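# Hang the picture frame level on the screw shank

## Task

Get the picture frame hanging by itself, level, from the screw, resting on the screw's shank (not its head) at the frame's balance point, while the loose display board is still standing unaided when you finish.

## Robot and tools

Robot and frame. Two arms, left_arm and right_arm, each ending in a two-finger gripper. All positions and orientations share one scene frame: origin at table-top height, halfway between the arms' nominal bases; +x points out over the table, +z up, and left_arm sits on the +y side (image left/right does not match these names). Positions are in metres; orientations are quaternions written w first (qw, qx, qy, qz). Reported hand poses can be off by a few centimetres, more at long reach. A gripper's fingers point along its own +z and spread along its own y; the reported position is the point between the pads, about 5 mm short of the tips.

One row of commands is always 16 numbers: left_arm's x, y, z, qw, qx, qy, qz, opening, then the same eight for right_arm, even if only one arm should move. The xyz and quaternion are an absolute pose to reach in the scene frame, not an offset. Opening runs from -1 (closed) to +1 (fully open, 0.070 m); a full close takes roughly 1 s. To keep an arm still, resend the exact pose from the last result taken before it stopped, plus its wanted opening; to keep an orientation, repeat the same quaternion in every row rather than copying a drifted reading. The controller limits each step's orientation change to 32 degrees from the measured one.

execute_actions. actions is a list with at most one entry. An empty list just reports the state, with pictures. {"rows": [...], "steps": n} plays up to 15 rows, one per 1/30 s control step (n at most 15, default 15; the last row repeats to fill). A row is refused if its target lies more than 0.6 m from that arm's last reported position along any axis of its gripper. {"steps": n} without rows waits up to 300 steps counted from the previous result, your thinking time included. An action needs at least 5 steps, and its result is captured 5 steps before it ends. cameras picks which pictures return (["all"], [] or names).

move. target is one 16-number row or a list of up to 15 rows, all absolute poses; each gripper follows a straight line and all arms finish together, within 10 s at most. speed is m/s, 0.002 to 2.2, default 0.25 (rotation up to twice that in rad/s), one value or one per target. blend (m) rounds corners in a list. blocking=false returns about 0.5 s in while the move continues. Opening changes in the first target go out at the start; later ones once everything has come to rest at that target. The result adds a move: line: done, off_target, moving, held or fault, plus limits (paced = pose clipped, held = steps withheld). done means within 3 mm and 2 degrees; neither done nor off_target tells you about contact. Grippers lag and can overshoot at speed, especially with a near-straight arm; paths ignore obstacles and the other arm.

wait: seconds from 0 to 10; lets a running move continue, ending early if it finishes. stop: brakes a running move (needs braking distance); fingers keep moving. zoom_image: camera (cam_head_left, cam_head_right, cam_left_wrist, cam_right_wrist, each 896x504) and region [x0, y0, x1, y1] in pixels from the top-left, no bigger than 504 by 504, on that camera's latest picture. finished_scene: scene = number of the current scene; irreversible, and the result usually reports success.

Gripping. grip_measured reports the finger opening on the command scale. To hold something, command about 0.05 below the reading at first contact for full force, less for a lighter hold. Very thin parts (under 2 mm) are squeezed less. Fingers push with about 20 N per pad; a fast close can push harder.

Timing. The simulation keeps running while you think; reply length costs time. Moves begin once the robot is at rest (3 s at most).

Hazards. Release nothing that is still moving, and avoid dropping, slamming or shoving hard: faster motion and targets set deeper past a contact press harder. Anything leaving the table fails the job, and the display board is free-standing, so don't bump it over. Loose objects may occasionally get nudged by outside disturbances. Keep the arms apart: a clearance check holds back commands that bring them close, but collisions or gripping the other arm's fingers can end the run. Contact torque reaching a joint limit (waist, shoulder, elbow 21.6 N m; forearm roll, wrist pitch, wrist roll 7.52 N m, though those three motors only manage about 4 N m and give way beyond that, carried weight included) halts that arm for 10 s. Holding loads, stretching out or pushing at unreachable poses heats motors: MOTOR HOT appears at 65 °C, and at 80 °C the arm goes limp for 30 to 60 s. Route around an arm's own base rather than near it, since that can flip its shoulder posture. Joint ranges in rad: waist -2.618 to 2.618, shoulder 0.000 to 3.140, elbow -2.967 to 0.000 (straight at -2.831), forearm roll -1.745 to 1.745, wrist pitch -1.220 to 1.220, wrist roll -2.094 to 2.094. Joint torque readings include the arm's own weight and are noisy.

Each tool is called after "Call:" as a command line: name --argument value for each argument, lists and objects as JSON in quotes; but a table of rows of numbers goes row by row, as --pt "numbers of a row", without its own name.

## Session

Call:
execute_actions --actions '[]' --cameras '["all"]'

Call:
zoom_image --camera "cam_head_left" --region '[340, 0, 620, 190]'

Call:
zoom_image --camera "cam_head_right" --region '[340, 0, 620, 190]'

Scene clock: 0.00 s of 4500.00 s.
left_arm: end_effector_position=(+0.4202, +0.3387, +0.3327) grip_measured=+0.98 end_effector_quat_wxyz=(+0.569, -0.093, +0.773, -0.263) | right_arm: end_effector_position=(+0.0592, +0.1070, +0.2848) grip_measured=+0.98 end_effector_quat_wxyz=(-0.315, +0.854, -0.247, -0.332)
Joint positions: left_arm=[0.682 1.54 -1.063 -1.578 0.957 1.346 0.069] | right_arm=[1.098 1.584 -1.251 0.984 0.989 -1.935 0.069]
Joint torques (N m): no reading
Motor temperatures (°C): left_arm=[30 31 32 31 35 29] | right_arm=[29 30 32 34 37 31]
Hand target: left_arm +0.4202, +0.3387, +0.3327; +0.569, -0.093, +0.773, -0.263 | right_arm +0.0592, +0.1070, +0.2848; -0.315, +0.854, -0.247, -0.332
camera_calibration:
cam_left_wrist: T_world_to_cam=[[-0.138711, -0.855812, 0.498343, 0.185923], [-0.79869, -0.200849, -0.567233, 0.592911], [0.585536, -0.476703, -0.655668, 0.255234], [0, 0, 0, 1]] pos_world=[0.349893, 0.399872, 0.411014]
cam_right_wrist: T_world_to_cam=[[0.659904, 0.664249, 0.35114, -0.209496], [0.748492, -0.621906, -0.230199, 0.0814699], [0.0654668, 0.414735, -0.907584, 0.328533], [0, 0, 0, 1]] pos_world=[0.0557595, 0.0535699, 0.390488]

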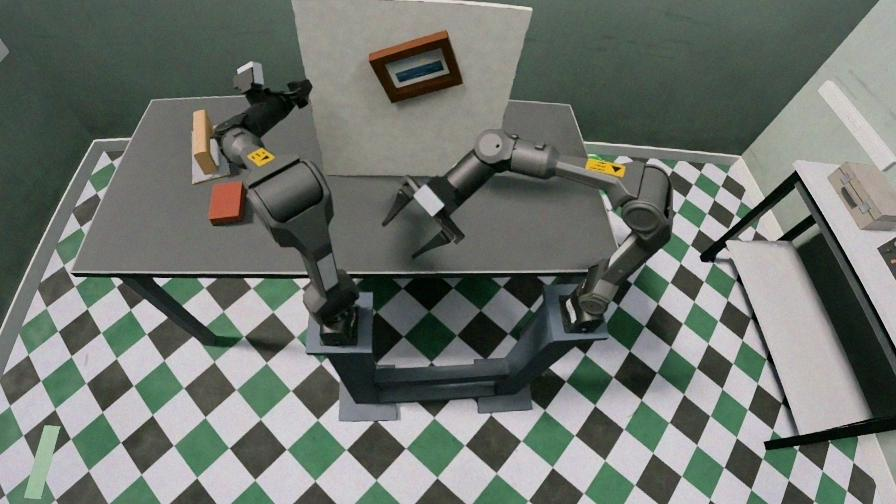

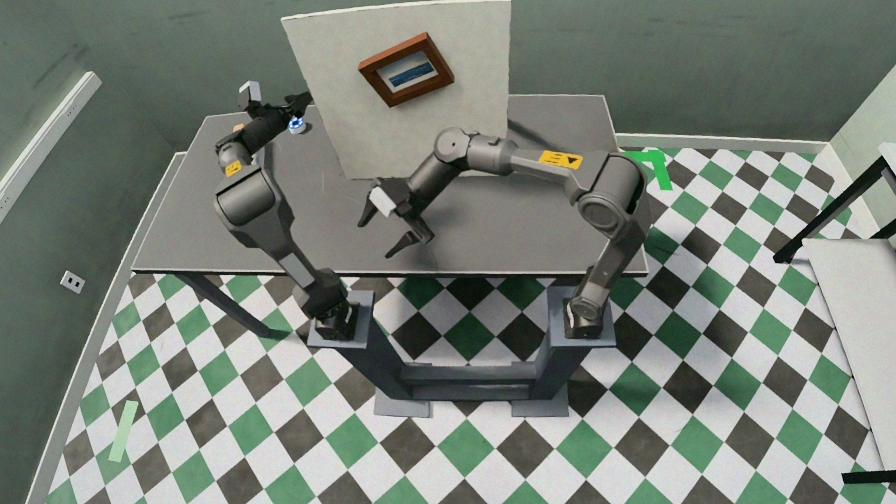

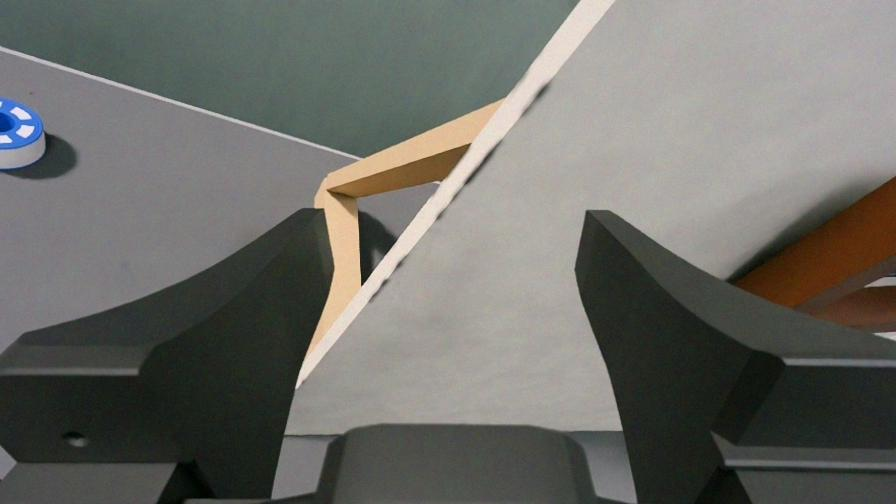

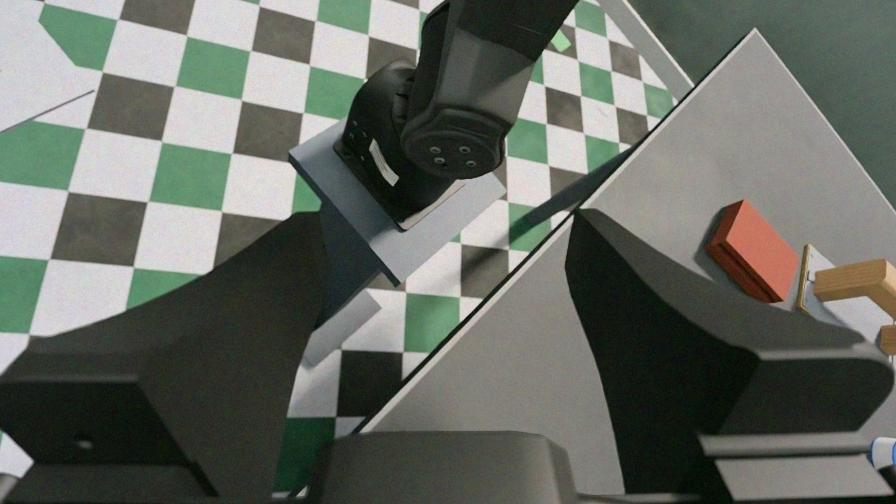

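Scaled by 1.800 from the camera's 896x504 image, which has a finer 1280x720 frame.

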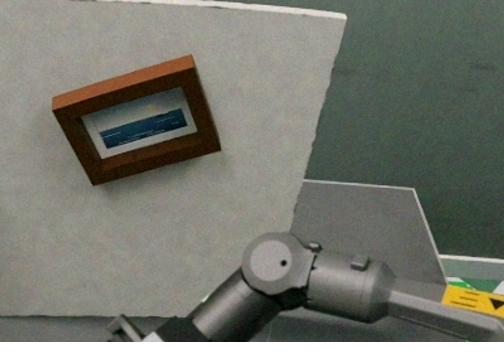

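Scaled by 1.800 from the camera's 896x504 image, which has a finer 1280x720 frame.

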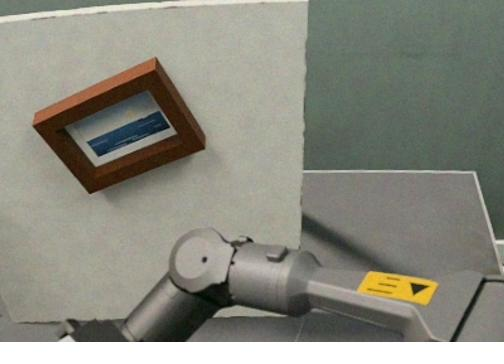

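Call:
move --pt "0.37 0.36 0.37 0.45 -0.05 0.85 -0.13 0.98 0.12 0.0 0.36 0.5 0.5 0.5 0 0.3" --pt "0.34 0.34 0.42 0.3214 0 0.947 0 0.98 0.20 -0.06 0.42 0.65 0.2 0.65 0.1 0.3" --pt "0.34 0.34 0.42 0.3214 0 0.947 0 0.98 0.28 0.03 0.43 0.7071 0 0.7071 0 0.3" --speed 0.35 --blend '[0.03,0.03,0]'

Scene clock: 7.50 s of 4500.00 s.
left_arm: end_effector_position=(+0.3400, +0.3398, +0.4195) grip_measured=+0.98 end_effector_quat_wxyz=(+0.387, -0.011, +0.921, +0.032) | right_arm: end_effector_position=(+0.2801, +0.0302, +0.4295) grip_measured=+0.30 end_effector_quat_wxyz=(+0.218, +0.595, +0.334, +0.698)
Joint positions: left_arm=[0.465 1.355 -1.671 -0.275 1.223 0.428 0.069] | right_arm=[1.417 1.592 -1.262 -1.739 1.216 -2.098 0.046]
Joint torques (N m): left_arm=[0.52 -3.48 -2.37 -0.41 -0.65 -0.01] | right_arm=[0.38 -6.65 -3.51 -1.1 0.15 0.18]
Motor temperatures (°C): left_arm=[30 31 32 31 35 29] | right_arm=[29 30 32 34 37 31]
Hand target: left_arm +0.3401, +0.3399, +0.4196; +0.387, -0.011, +0.921, +0.032 | right_arm +0.2800, +0.0299, +0.4295; +0.218, +0.595, +0.334, +0.698
Off the commanded pose: left_arm 0.001 m, 9 deg | right_arm 0.001 m, 134 deg; orientation clipped.
joint read past its limit (right arm) — joint 4 (forearm roll), lower limit.
joint sent to its limit (left arm) — joint 5 (wrist pitch), upper limit.
joint sent to its limit (right arm) — joint 4 (forearm roll), lower limit; joint 5 (wrist pitch), upper limit; joint 6 (wrist roll), lower limit.
Kept back: nothing.
move: off_target (left_arm, right_arm); limits=paced
camera_calibration:
cam_left_wrist: T_world_to_cam=[[0.0535536, -0.995732, -0.075162, 0.355159], [-0.978882, -0.0374779, -0.200962, 0.430504], [0.197288, 0.084337, -0.976711, 0.435748], [0, 0, 0, 1]] pos_world=[0.316425, 0.333028, 0.538809]
cam_right_wrist: T_world_to_cam=[[-0.110025, 0.706831, -0.698773, 0.310236], [-0.74791, 0.404158, 0.52658, -0.0351562], [0.654618, 0.580556, 0.484179, -0.290437], [0, 0, 0, 1]] pos_world=[0.197965, -0.0364611, 0.37592]

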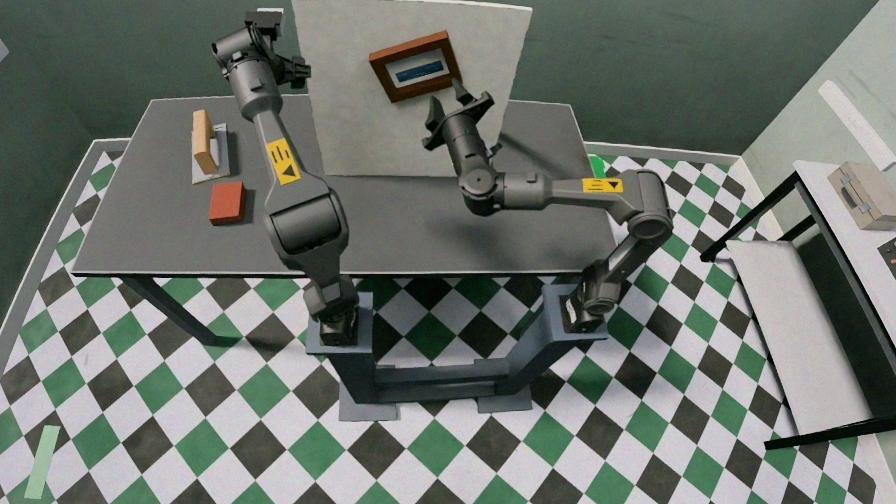

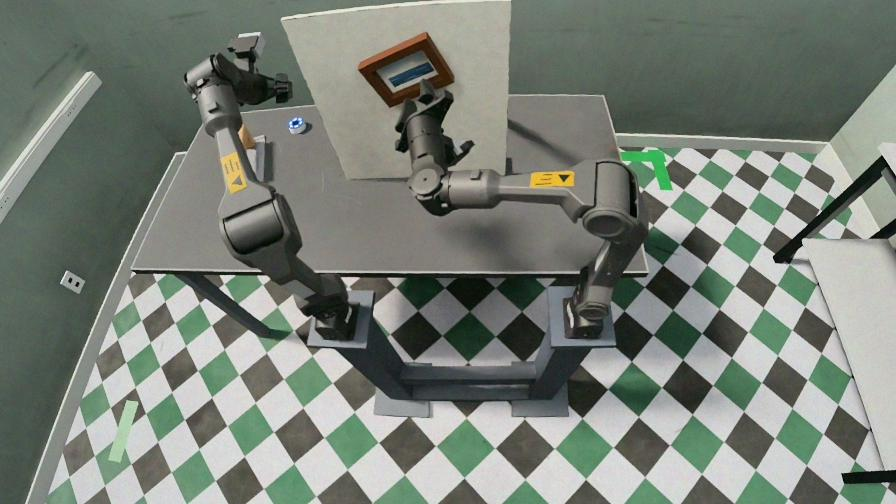

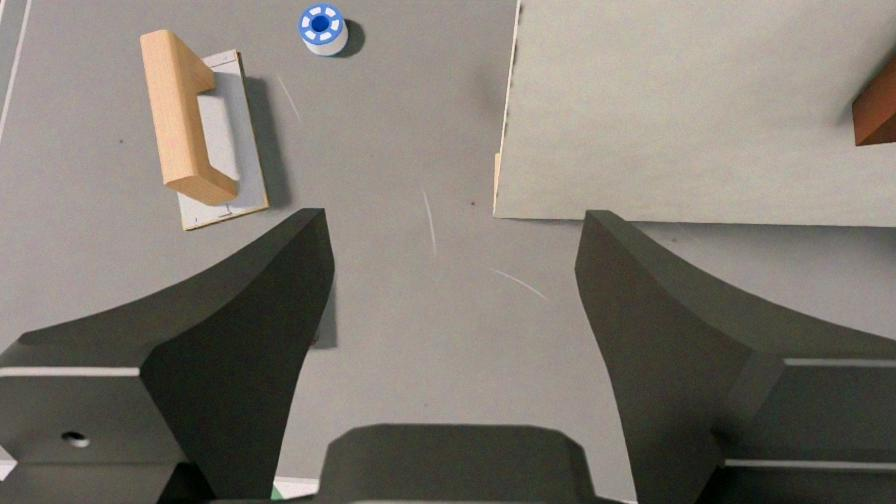

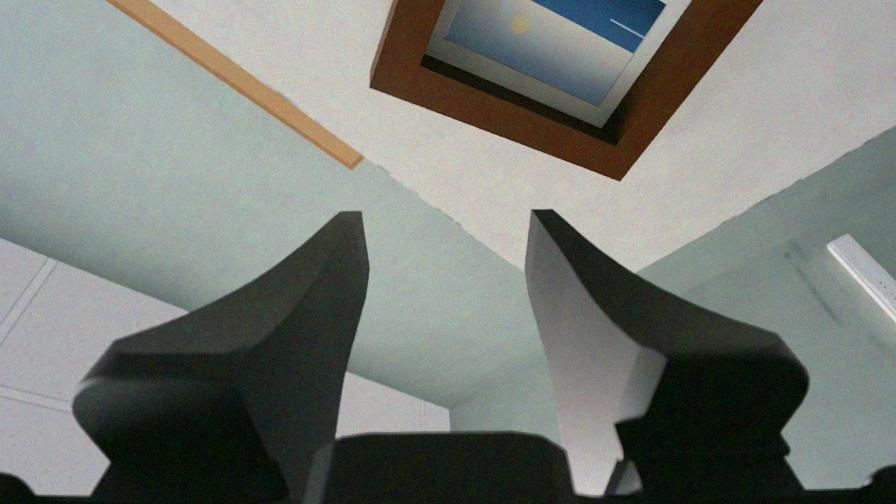

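Call:
move --pt "0.34 0.34 0.42 0.387 -0.011 0.921 0.032 0.98 0.22 -0.10 0.40 0.218 0.595 0.334 0.698 0.3" --pt "0.34 0.34 0.42 0.387 -0.011 0.921 0.032 0.98 0.30 -0.30 0.30 0.2 0.25 0.9 0.3 0.3" --pt "0.34 0.34 0.42 0.387 -0.011 0.921 0.032 0.98 0.36 -0.35 0.25 0.266 -0.127 0.954 0.046 0.3" --speed 0.5 --blend '[0.03,0.03,0]' --cameras '["cam_head_right"]'

Scene clock: 11.07 s of 4500.00 s.
left_arm: end_effector_position=(+0.3400, +0.3398, +0.4198) grip_measured=+0.98 end_effector_quat_wxyz=(+0.388, -0.011, +0.921, +0.032) | right_arm: end_effector_position=(+0.3600, -0.3499, +0.2496) grip_measured=+0.30 end_effector_quat_wxyz=(+0.562, +0.719, +0.243, +0.328)
Joint positions: left_arm=[0.465 1.355 -1.672 -0.275 1.223 0.428 0.069] | right_arm=[0.517 1.519 -0.591 -1.74 1.216 -2.097 0.046]
Joint torques (N m): left_arm=[0.35 -4.18 -3.32 -0.13 -0.17 -0.17] | right_arm=[0.75 -4.97 -2.78 -0.71 0.44 0.16]
Motor temperatures (°C): left_arm=[30 31 32 31 35 29] | right_arm=[29 30 32 34 37 31]
Hand target: left_arm +0.3400, +0.3400, +0.4199; +0.388, -0.011, +0.921, +0.032 | right_arm +0.3598, -0.3496, +0.2496; +0.562, +0.719, +0.244, +0.328
Off the commanded pose: left_arm 0.000 m, 0 deg | right_arm 0.000 m, 144 deg; orientation clipped.
joint read past its limit (right arm) — joint 5 (wrist pitch), upper limit.
joint sent to its limit (left arm) — joint 5 (wrist pitch), upper limit.
joint sent to its limit (right arm) — joint 4 (forearm roll), lower limit; joint 5 (wrist pitch), upper limit; joint 6 (wrist roll), lower limit.
Kept back: nothing.
move: off_target (right_arm); limits=paced
Images, in order (width x height): cam_head_right 896x504.

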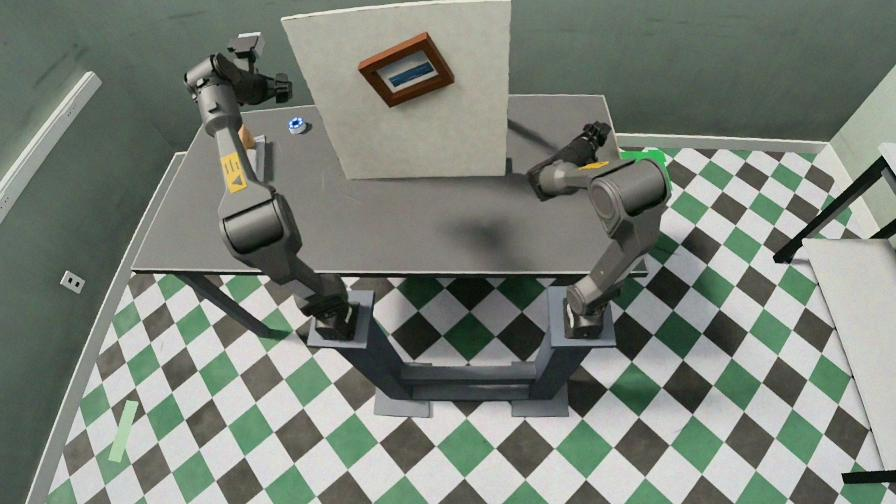

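Call:
move --pt "0.34 0.34 0.42 0.387 -0.011 0.921 0.032 0.98 0.33 -0.33 0.30 0.426 0.790 0.440 0.028 0.3" --pt "0.34 0.34 0.42 0.387 -0.011 0.921 0.032 0.98 0.30 -0.32 0.32 0.2256 0.7404 0.5692 -0.2765 0.3" --speed 0.5 --cameras '["cam_head_right"]'

Scene clock: 14.47 s of 4500.00 s.
left_arm: end_effector_position=(+0.3400, +0.3398, +0.4198) grip_measured=+0.98 end_effector_quat_wxyz=(+0.388, -0.011, +0.921, +0.032) | right_arm: end_effector_position=(+0.3002, -0.3202, +0.3197) grip_measured=+0.30 end_effector_quat_wxyz=(+0.478, +0.685, +0.223, +0.502)
Joint positions: left_arm=[0.465 1.355 -1.672 -0.275 1.223 0.428 0.069] | right_arm=[0.758 1.044 -0.43 -1.74 1.216 -2.097 0.046]
Joint torques (N m): left_arm=[0.21 -4.8 -3.29 -0.16 0 -0.19] | right_arm=[0.02 -0.73 -3.51 -1 0.43 0.15]
Motor temperatures (°C): left_arm=[30 31 32 31 35 29] | right_arm=[29 30 32 34 37 31]
Hand target: left_arm +0.3400, +0.3400, +0.4199; +0.388, -0.011, +0.921, +0.032 | right_arm +0.3003, -0.3200, +0.3195; +0.478, +0.685, +0.223, +0.502
Off the commanded pose: left_arm 0.000 m, 0 deg | right_arm 0.000 m, 106 deg; orientation clipped.
joint read past its limit (right arm) — joint 5 (wrist pitch), upper limit.
joint sent to its limit (left arm) — joint 5 (wrist pitch), upper limit.
joint sent to its limit (right arm) — joint 4 (forearm roll), lower limit; joint 5 (wrist pitch), upper limit; joint 6 (wrist roll), lower limit.
Kept back: nothing.
move: off_target (right_arm); limits=paced
Images, in order (width x height): cam_head_right 896x504.

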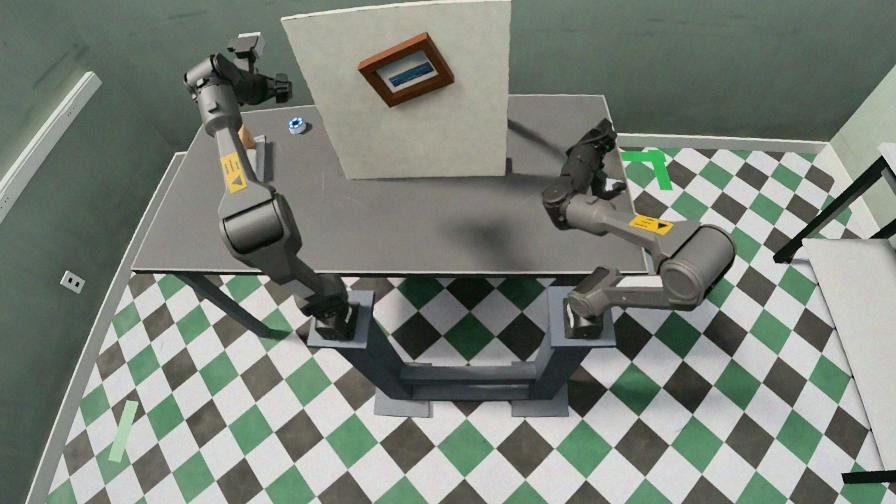

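Call:
move --target '[0.34,0.34,0.42,0.387,-0.011,0.921,0.032,0.98,0.30,-0.32,0.32,0.2776,0.7202,-0.0246,0.6353,0.3]' --speed 0.5 --cameras '[]'

Scene clock: 15.93 s of 4500.00 s.
left_arm: end_effector_position=(+0.3400, +0.3398, +0.4198) grip_measured=+0.98 end_effector_quat_wxyz=(+0.388, -0.011, +0.921, +0.032) | right_arm: end_effector_position=(+0.3000, -0.3202, +0.3205) grip_measured=+0.30 end_effector_quat_wxyz=(+0.277, +0.720, -0.026, +0.636)
Joint positions: left_arm=[0.465 1.355 -1.672 -0.275 1.223 0.428 0.069] | right_arm=[0.759 1.04 -0.432 -1.738 1.215 -1.402 0.046]
Joint torques (N m): left_arm=[0.23 -5.2 -3.11 -0.2 0.02 -0.18] | right_arm=[0.73 -0.14 -3.25 -1.01 0.48 -0.13]
Motor temperatures (°C): left_arm=[30 31 32 31 35 29] | right_arm=[29 30 32 34 37 31]
Hand target: left_arm +0.3400, +0.3400, +0.4199; +0.388, -0.011, +0.921, +0.032 | right_arm +0.3000, -0.3200, +0.3200; +0.278, +0.720, -0.025, +0.635
Off the commanded pose: left_arm 0.000 m, 0 deg | right_arm 0.001 m, 0 deg.
joint sent to its limit (left arm) — joint 5 (wrist pitch), upper limit.
joint sent to its limit (right arm) — joint 5 (wrist pitch), upper limit.
Kept back: nothing.
move: done
No camera images: "cameras" was empty.

Call:
move --pt "0.34 0.34 0.42 0.387 -0.011 0.921 0.032 0.98 0.30 -0.32 0.33 0.181 0.888 -0.313 0.286 0.3" --pt "0.34 0.34 0.42 0.387 -0.011 0.921 0.032 0.98 0.30 -0.32 0.33 0.041 0.841 -0.524 -0.134 0.3" --speed 0.5 --cameras '["cam_head_right"]'

Scene clock: 19.73 s of 4500.00 s.
left_arm: end_effector_position=(+0.3400, +0.3398, +0.4198) grip_measured=+0.98 end_effector_quat_wxyz=(+0.388, -0.011, +0.921, +0.032) | right_arm: end_effector_position=(+0.3003, -0.3200, +0.3298) grip_measured=+0.30 end_effector_quat_wxyz=(-0.144, +0.812, -0.517, +0.232)
Joint positions: left_arm=[0.465 1.355 -1.672 -0.275 1.223 0.428 0.069] | right_arm=[-0.061 1.19 -1.299 0.042 1.215 -2.097 0.045]
Joint torques (N m): left_arm=[0.16 -5.34 -3.22 -0.25 0.1 -0.16] | right_arm=[-0.25 -2.08 -3.54 0.07 -0.1 0.3]
Motor temperatures (°C): left_arm=[30 31 32 31 35 29] | right_arm=[29 30 33 34 37 31]
Hand target: left_arm +0.3400, +0.3400, +0.4199; +0.388, -0.011, +0.921, +0.032 | right_arm +0.3001, -0.3200, +0.3295; -0.145, +0.811, -0.517, +0.231
Off the commanded pose: left_arm 0.000 m, 0 deg | right_arm 0.000 m, 47 deg; orientation clipped.
joint sent to its limit (left arm) — joint 5 (wrist pitch), upper limit.
joint sent to its limit (right arm) — joint 5 (wrist pitch), upper limit.
Kept back: nothing.
move: off_target (right_arm); limits=paced
Images, in order (width x height): cam_head_right 896x504.

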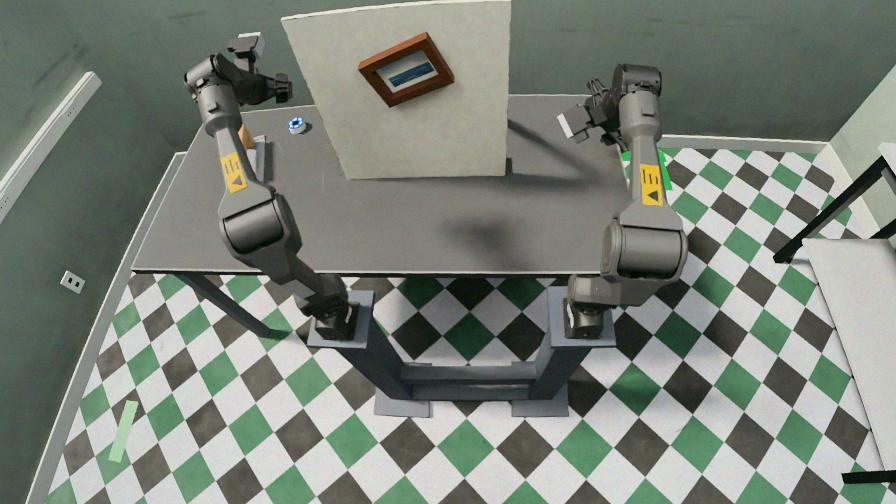

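Call:
move --pt "0.34 0.34 0.42 0.387 -0.011 0.921 0.032 0.98 0.30 -0.32 0.33 0.2407 -0.4447 0.8537 -0.1289 0.3" --pt "0.34 0.34 0.42 0.387 -0.011 0.921 0.032 0.98 0.34 -0.33 0.33 0.40 -0.05 0.90 0.0 0.3" --pt "0.34 0.34 0.42 0.387 -0.011 0.921 0.032 0.98 0.36 -0.27 0.40 0.7071 0 0.7071 0 0.3" --speed 0.5 --cameras '["cam_head_right"]'

Scene clock: 25.00 s of 4500.00 s.
left_arm: end_effector_position=(+0.3400, +0.3398, +0.4198) grip_measured=+0.98 end_effector_quat_wxyz=(+0.388, -0.011, +0.921, +0.032) | right_arm: end_effector_position=(+0.3600, -0.2703, +0.3998) grip_measured=+0.30 end_effector_quat_wxyz=(+0.707, +0.000, +0.707, +0.000)
Joint positions: left_arm=[0.465 1.355 -1.672 -0.275 1.223 0.428 0.069] | right_arm=[0.287 1.004 -0.707 0.916 -0.335 -0.888 0.046]
Joint torques (N m): left_arm=[-0.04 -5.33 -3.19 -0.31 0.04 -0.17] | right_arm=[0.5 -0.82 -4.9 -0.47 -0.62 0.1]
Motor temperatures (°C): left_arm=[30 31 32 31 35 29] | right_arm=[29 30 33 34 37 31]
Hand target: left_arm +0.3400, +0.3400, +0.4199; +0.388, -0.011, +0.921, +0.032 | right_arm +0.3600, -0.2700, +0.4000; +0.707, +0.000, +0.707, +0.000
Off the commanded pose: left_arm 0.000 m, 0 deg | right_arm 0.000 m, 0 deg.
joint sent to its limit (left arm) — joint 5 (wrist pitch), upper limit.
Kept back: nothing.
move: done
Images, in order (width x height): cam_head_right 896x504.

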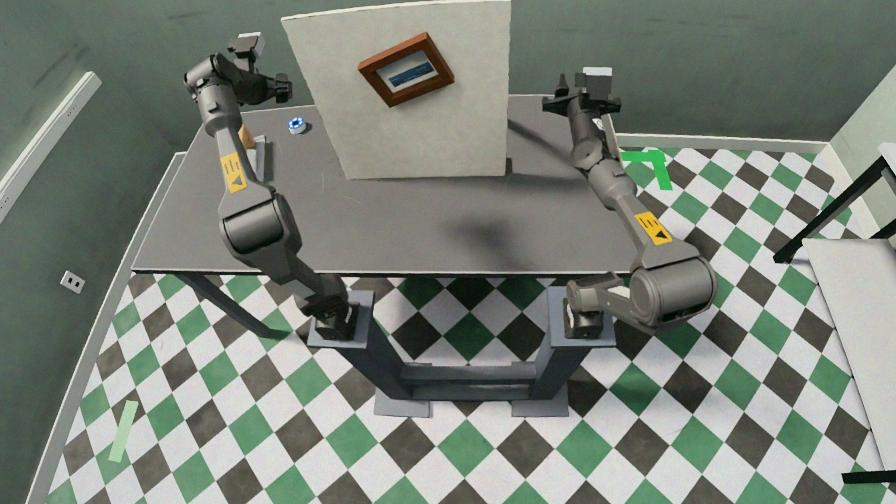

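Call:
move --pt "0.34 0.24 0.56 0.40 0.02 0.90 -0.05 0.98 0.30 -0.08 0.43 0.7071 0 0.7071 0 0.3" --pt "0.41 0.07 0.57 0.575 0.043 0.807 -0.127 0.98 0.28 -0.01 0.43 0.7071 0 0.7071 0 0.3" --speed 0.4 --blend '[0.03,0]'

Scene clock: 26.90 s of 4500.00 s.
left_arm: end_effector_position=(+0.4106, +0.0697, +0.5691) grip_measured=+0.98 end_effector_quat_wxyz=(+0.574, +0.043, +0.808, -0.127) | right_arm: end_effector_position=(+0.2806, -0.0101, +0.4300) grip_measured=+0.30 end_effector_quat_wxyz=(+0.695, -0.056, +0.715, +0.055)
Joint positions: left_arm=[-0.492 1.665 -2.337 0.243 1.093 -0.349 0.069] | right_arm=[1.405 1.481 -1.226 1.539 -1.224 -1.4 0.045]
Joint torques (N m): left_arm=[0.47 -7.02 -2.53 -0.02 -1.29 0.04] | right_arm=[0.29 -5.82 -3.53 -1.13 -0.21 0.14]
Motor temperatures (°C): left_arm=[30 31 32 31 35 29] | right_arm=[29 30 33 34 37 31]
Hand target: left_arm +0.4100, +0.0700, +0.5700; +0.575, +0.043, +0.807, -0.127 | right_arm +0.2804, -0.0101, +0.4300; +0.695, -0.056, +0.715, +0.056
Off the commanded pose: left_arm 0.001 m, 0 deg | right_arm 0.001 m, 9 deg.
joint sent to its limit (right arm) — joint 5 (wrist pitch), lower limit.
Kept back: nothing.
move: off_target (right_arm)
camera_calibration:
cam_left_wrist: T_world_to_cam=[[-0.196987, -0.970727, 0.137424, 0.0738298], [-0.793335, 0.0754696, -0.604089, 0.664886], [0.576034, -0.228021, -0.784978, 0.347757], [0, 0, 0, 1]] pos_world=[0.341701, 0.100786, 0.664486]
cam_right_wrist: T_world_to_cam=[[0.145512, -0.988534, -0.0403294, -0.0327667], [-0.629737, -0.0611036, -0.774402, 0.50286], [0.763058, 0.138082, -0.631408, 0.177147], [0, 0, 0, 1]] pos_world=[0.186264, -0.0261252, 0.499946]

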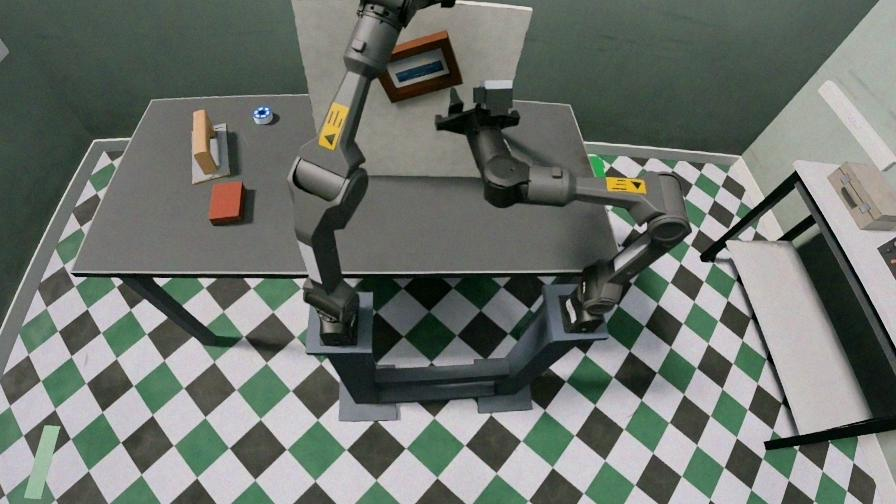

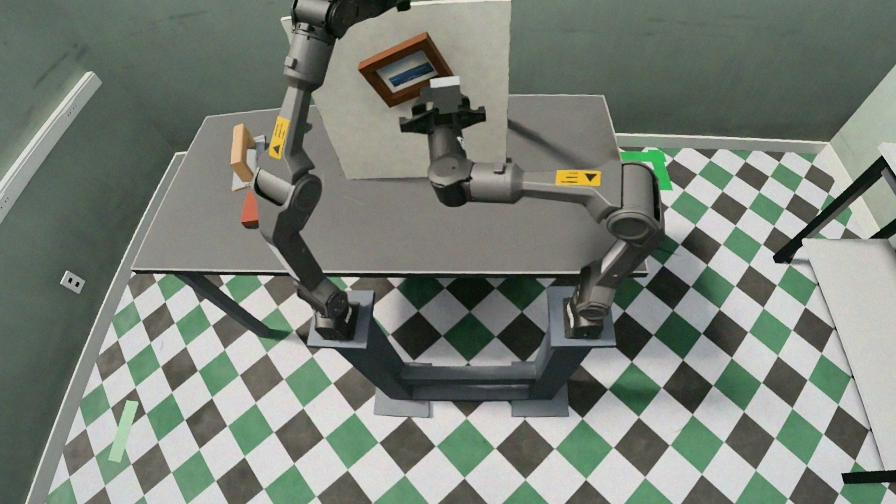

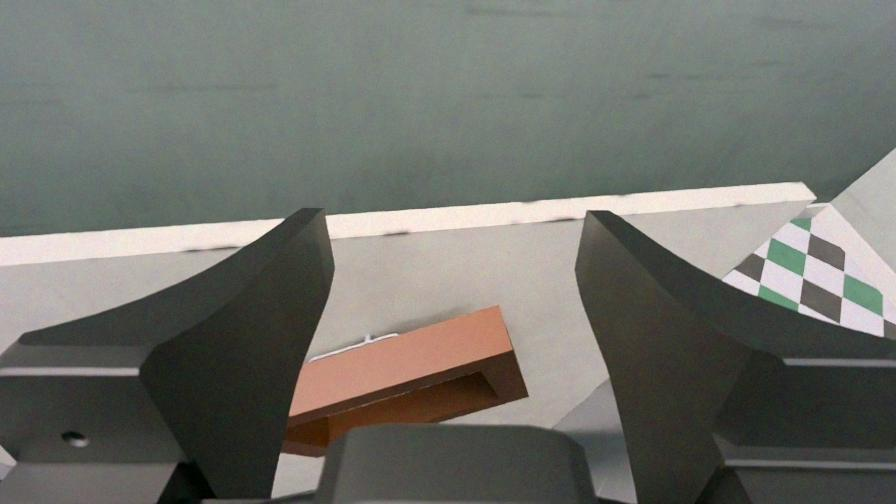

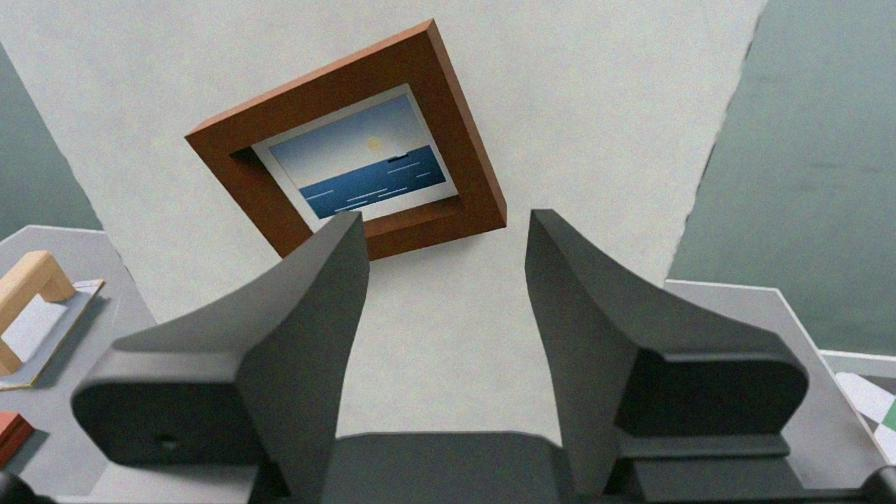

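Call:
zoom_image --camera "cam_left_wrist" --region '[280, 290, 540, 450]'

Call:
zoom_image --camera "cam_left_wrist" --region '[300, 325, 420, 370]'

Call:
zoom_image --camera "cam_right_wrist" --region '[170, 0, 530, 270]'

Scaled by 1.938 from the camera's 896x504 image, which has a finer 1280x720 frame.

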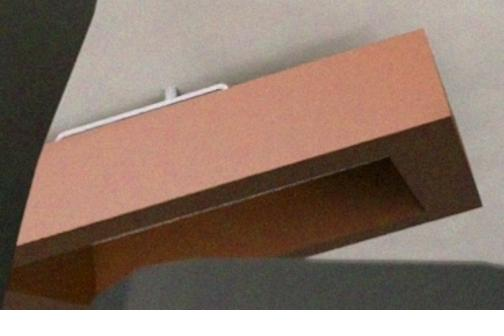

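Scaled by 4.200 from the camera's 896x504 image, which has a finer 1280x720 frame.

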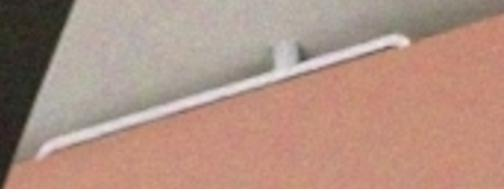

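Scaled by 1.400 from the camera's 896x504 image, which has a finer 1280x720 frame.

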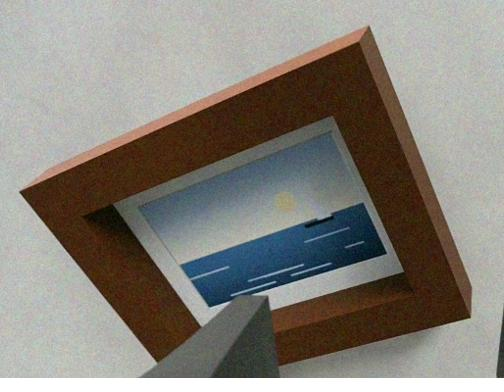

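Call:
execute_actions --actions '[]'

Scene clock: 28.77 s of 4500.00 s.
left_arm: end_effector_position=(+0.4100, +0.0700, +0.5699) grip_measured=+0.98 end_effector_quat_wxyz=(+0.575, +0.043, +0.807, -0.127) | right_arm: end_effector_position=(+0.2806, -0.0101, +0.4300) grip_measured=+0.30 end_effector_quat_wxyz=(+0.695, -0.056, +0.715, +0.055)
Joint positions: left_arm=[-0.492 1.664 -2.337 0.243 1.093 -0.349 0.069] | right_arm=[1.405 1.481 -1.226 1.539 -1.224 -1.4 0.045]
Joint torques (N m): left_arm=[-0.08 -6.95 -1.62 0.01 -1.45 0.04] | right_arm=[0.72 -5.84 -3.52 -1.23 -0.28 0.25]
Motor temperatures (°C): left_arm=[30 31 32 31 35 29] | right_arm=[29 30 33 34 37 31]
Hand target: left_arm +0.4100, +0.0700, +0.5700; +0.575, +0.043, +0.807, -0.127 | right_arm +0.2804, -0.0101, +0.4300; +0.695, -0.056, +0.715, +0.056
Off the commanded pose: left_arm 0.000 m, 0 deg | right_arm 0.001 m, 9 deg.
Steps of this call (1-56: nothing new was sent). Readings (end_effector_position of left_arm | right_arm):
1: (+0.4106, +0.0697, +0.5691) | (+0.2806, -0.0101, +0.4300)
2: (+0.4106, +0.0697, +0.5691) | (+0.2806, -0.0101, +0.4300)
4: (+0.4106, +0.0697, +0.5691) | (+0.2806, -0.0101, +0.4300)
8: (+0.4103, +0.0698, +0.5695) | (+0.2806, -0.0101, +0.4300)
56: the state above
camera_calibration:
cam_left_wrist: T_world_to_cam=[[-0.197208, -0.970606, 0.137957, 0.073673], [-0.792355, 0.0749369, -0.605441, 0.665264], [0.577307, -0.228708, -0.783843, 0.347738], [0, 0, 0, 1]] pos_world=[0.340902, 0.101185, 0.665186]
cam_right_wrist: T_world_to_cam=[[0.145512, -0.988534, -0.0403294, -0.0327667], [-0.629737, -0.0611036, -0.774402, 0.50286], [0.763058, 0.138082, -0.631408, 0.177147], [0, 0, 0, 1]] pos_world=[0.186264, -0.0261252, 0.499946]

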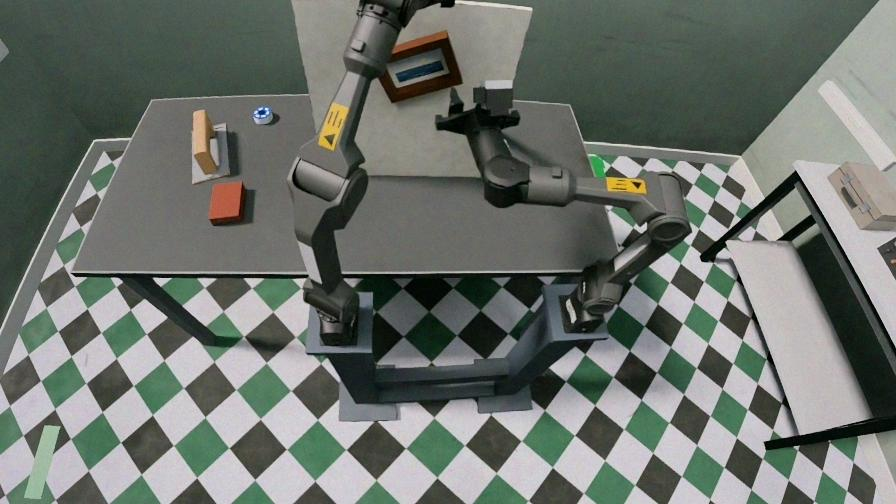

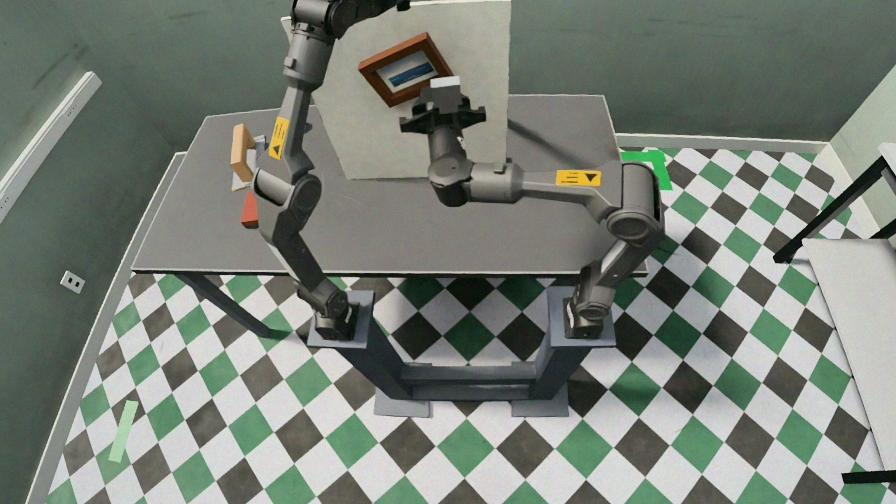

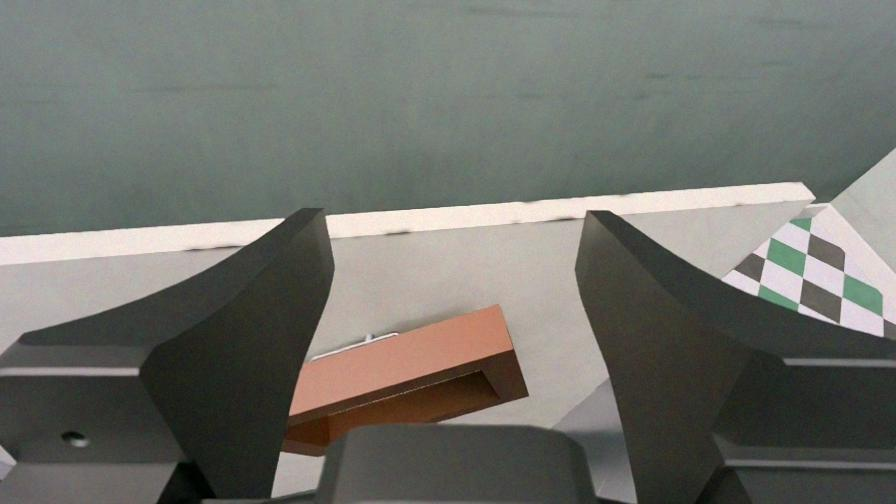

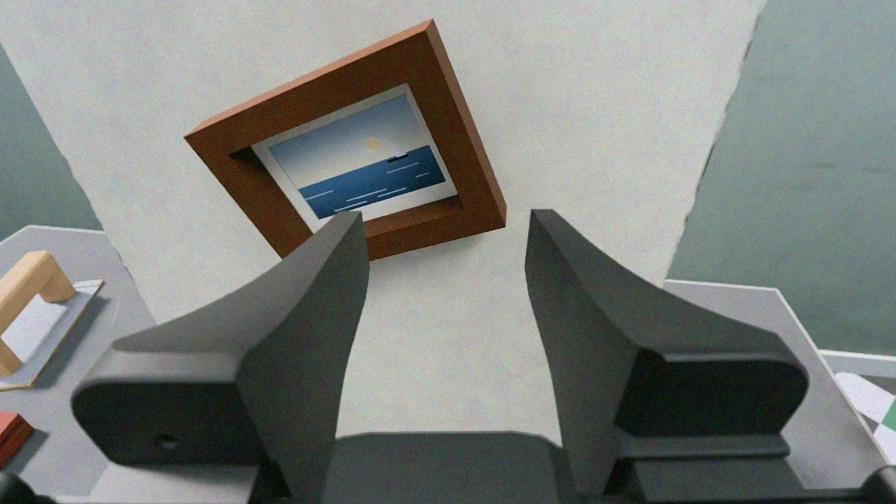

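Call:
move --target '[0.41,0.10,0.57,0.575,0.043,0.807,-0.127,0.98,0.33,0.0,0.39,0.6964,-0.1228,0.6964,-0.1228,0.3]' --speed 0.2

Scene clock: 31.00 s of 4500.00 s.
left_arm: end_effector_position=(+0.4101, +0.1002, +0.5698) grip_measured=+0.98 end_effector_quat_wxyz=(+0.575, +0.043, +0.807, -0.127) | right_arm: end_effector_position=(+0.3306, -0.0001, +0.3893) grip_measured=+0.30 end_effector_quat_wxyz=(+0.693, -0.139, +0.699, -0.108)
Joint positions: left_arm=[-0.369 1.605 -2.259 0.114 1.058 -0.252 0.069] | right_arm=[1.276 1.665 -1.265 1.471 -1.224 -1.595 0.045]
Joint torques (N m): left_arm=[-0.69 -6.17 -1.99 0.12 -1.42 -0.14] | right_arm=[0.76 -7.27 -4.42 -1.05 -0.19 0.28]
Motor temperatures (°C): left_arm=[30 31 32 31 35 29] | right_arm=[29 30 33 34 37 31]
Hand target: left_arm +0.4100, +0.1000, +0.5700; +0.575, +0.043, +0.807, -0.127 | right_arm +0.3303, -0.0001, +0.3900; +0.694, -0.138, +0.699, -0.107
Off the commanded pose: left_arm 0.000 m, 0 deg | right_arm 0.001 m, 3 deg.
joint read past its limit (right arm) — joint 5 (wrist pitch), lower limit.
joint sent to its limit (right arm) — joint 5 (wrist pitch), lower limit.
Kept back: nothing.
move: off_target (right_arm)
camera_calibration:
cam_left_wrist: T_world_to_cam=[[-0.197546, -0.970586, 0.13762, 0.103355], [-0.792389, 0.0754463, -0.605333, 0.662892], [0.577144, -0.228629, -0.783985, 0.354649], [0, 0, 0, 1]] pos_world=[0.341002, 0.131385, 0.665086]
cam_right_wrist: T_world_to_cam=[[0.0341119, -0.950787, 0.307963, -0.130593], [-0.611622, -0.263562, -0.745958, 0.486312], [0.790414, -0.162911, -0.590513, 0.0868569], [0, 0, 0, 1]] pos_world=[0.233241, 0.0181568, 0.454276]

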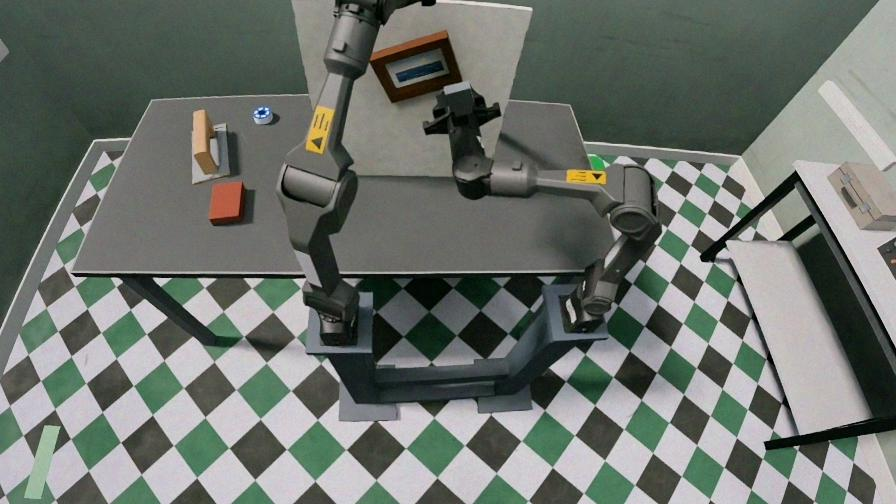

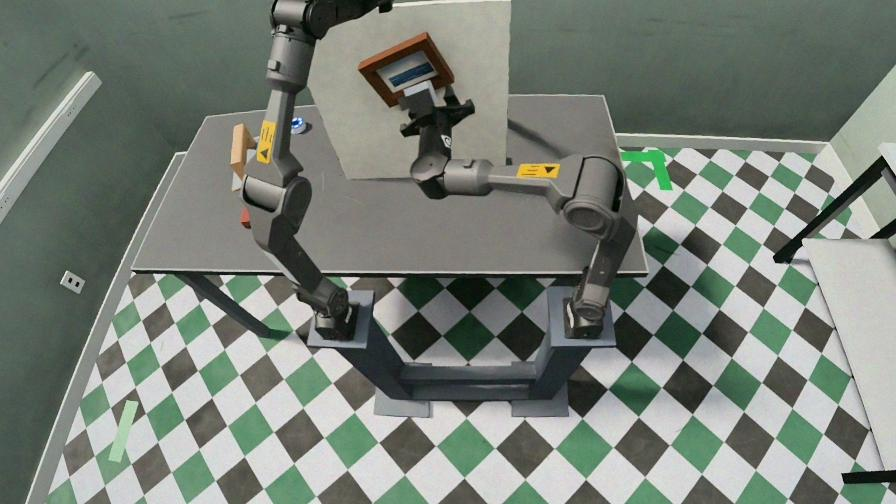

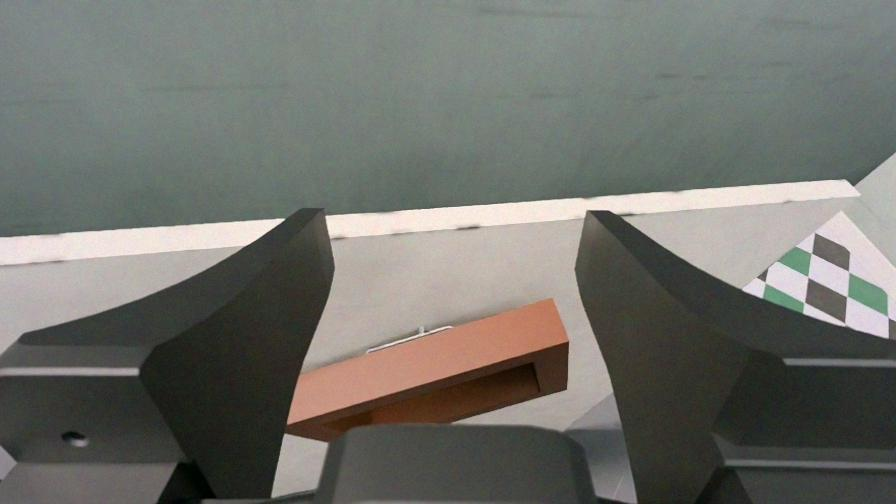

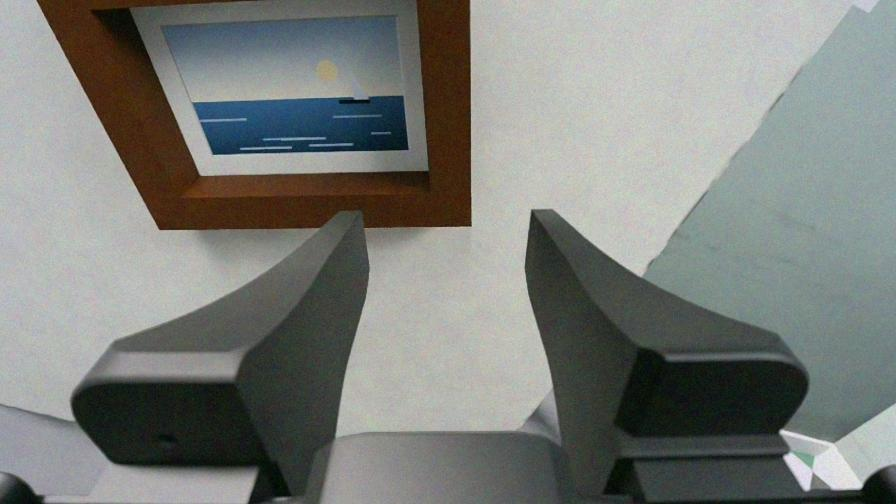

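Call:
move --target '[0.41,0.10,0.57,0.575,0.043,0.807,-0.127,0.98,0.37,0.002,0.397,0.6964,-0.1228,0.6964,-0.1228,0.3]' --speed 0.1 --cameras '["cam_right_wrist"]'

Call:
zoom_image --camera "cam_right_wrist" --region '[300, 0, 600, 240]'

Scene clock: 33.13 s of 4500.00 s.
left_arm: end_effector_position=(+0.4101, +0.1002, +0.5698) grip_measured=+0.98 end_effector_quat_wxyz=(+0.575, +0.043, +0.807, -0.127) | right_arm: end_effector_position=(+0.3705, +0.0019, +0.3971) grip_measured=+0.30 end_effector_quat_wxyz=(+0.696, -0.122, +0.696, -0.123)
Joint positions: left_arm=[-0.369 1.605 -2.259 0.114 1.058 -0.252 0.069] | right_arm=[1.174 1.748 -1.391 1.452 -1.168 -1.625 0.045]
Joint torques (N m): left_arm=[-0.7 -4.7 -2.75 0.18 -1.26 -0.17] | right_arm=[0.71 -7.63 -3.5 -1.08 -0.34 0.09]
Motor temperatures (°C): left_arm=[30 31 32 31 35 29] | right_arm=[29 30 33 34 37 31]
Hand target: left_arm +0.4100, +0.1000, +0.5700; +0.575, +0.043, +0.807, -0.127 | right_arm +0.3700, +0.0020, +0.3970; +0.696, -0.123, +0.696, -0.123
Off the commanded pose: left_arm 0.000 m, 0 deg | right_arm 0.001 m, 0 deg.
Kept back: nothing.
move: done
camera_calibration:
cam_right_wrist: T_world_to_cam=[[-0.0107691, -0.952261, 0.305095, -0.11466], [-0.610378, -0.235415, -0.756319, 0.520628], [0.792037, -0.194369, -0.578704, 0.0550577], [0, 0, 0, 1]] pos_world=[0.272937, 0.0240786, 0.460605]
Images, in order (width x height): cam_right_wrist 896x504.

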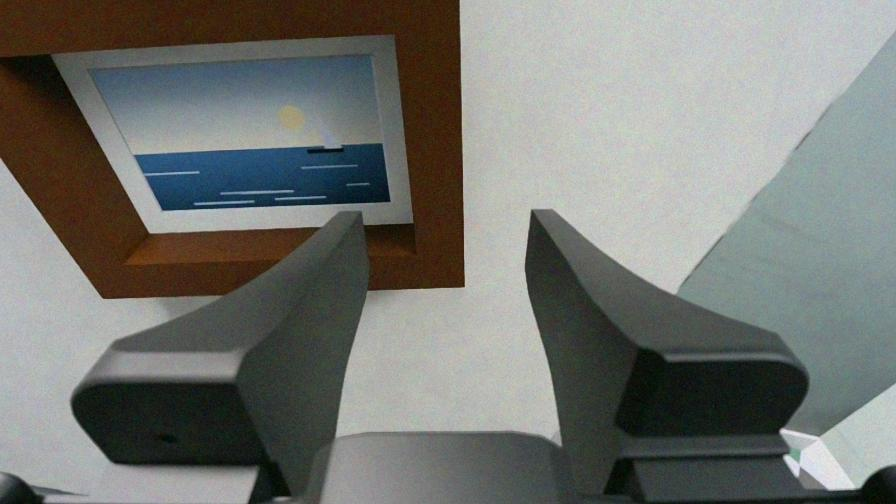

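Scaled by 1.680 from the camera's 896x504 image, which has a finer 1280x720 frame.

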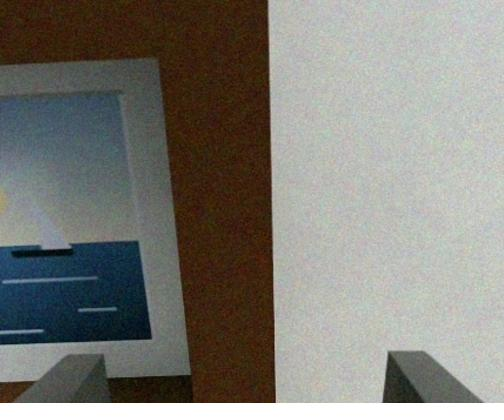

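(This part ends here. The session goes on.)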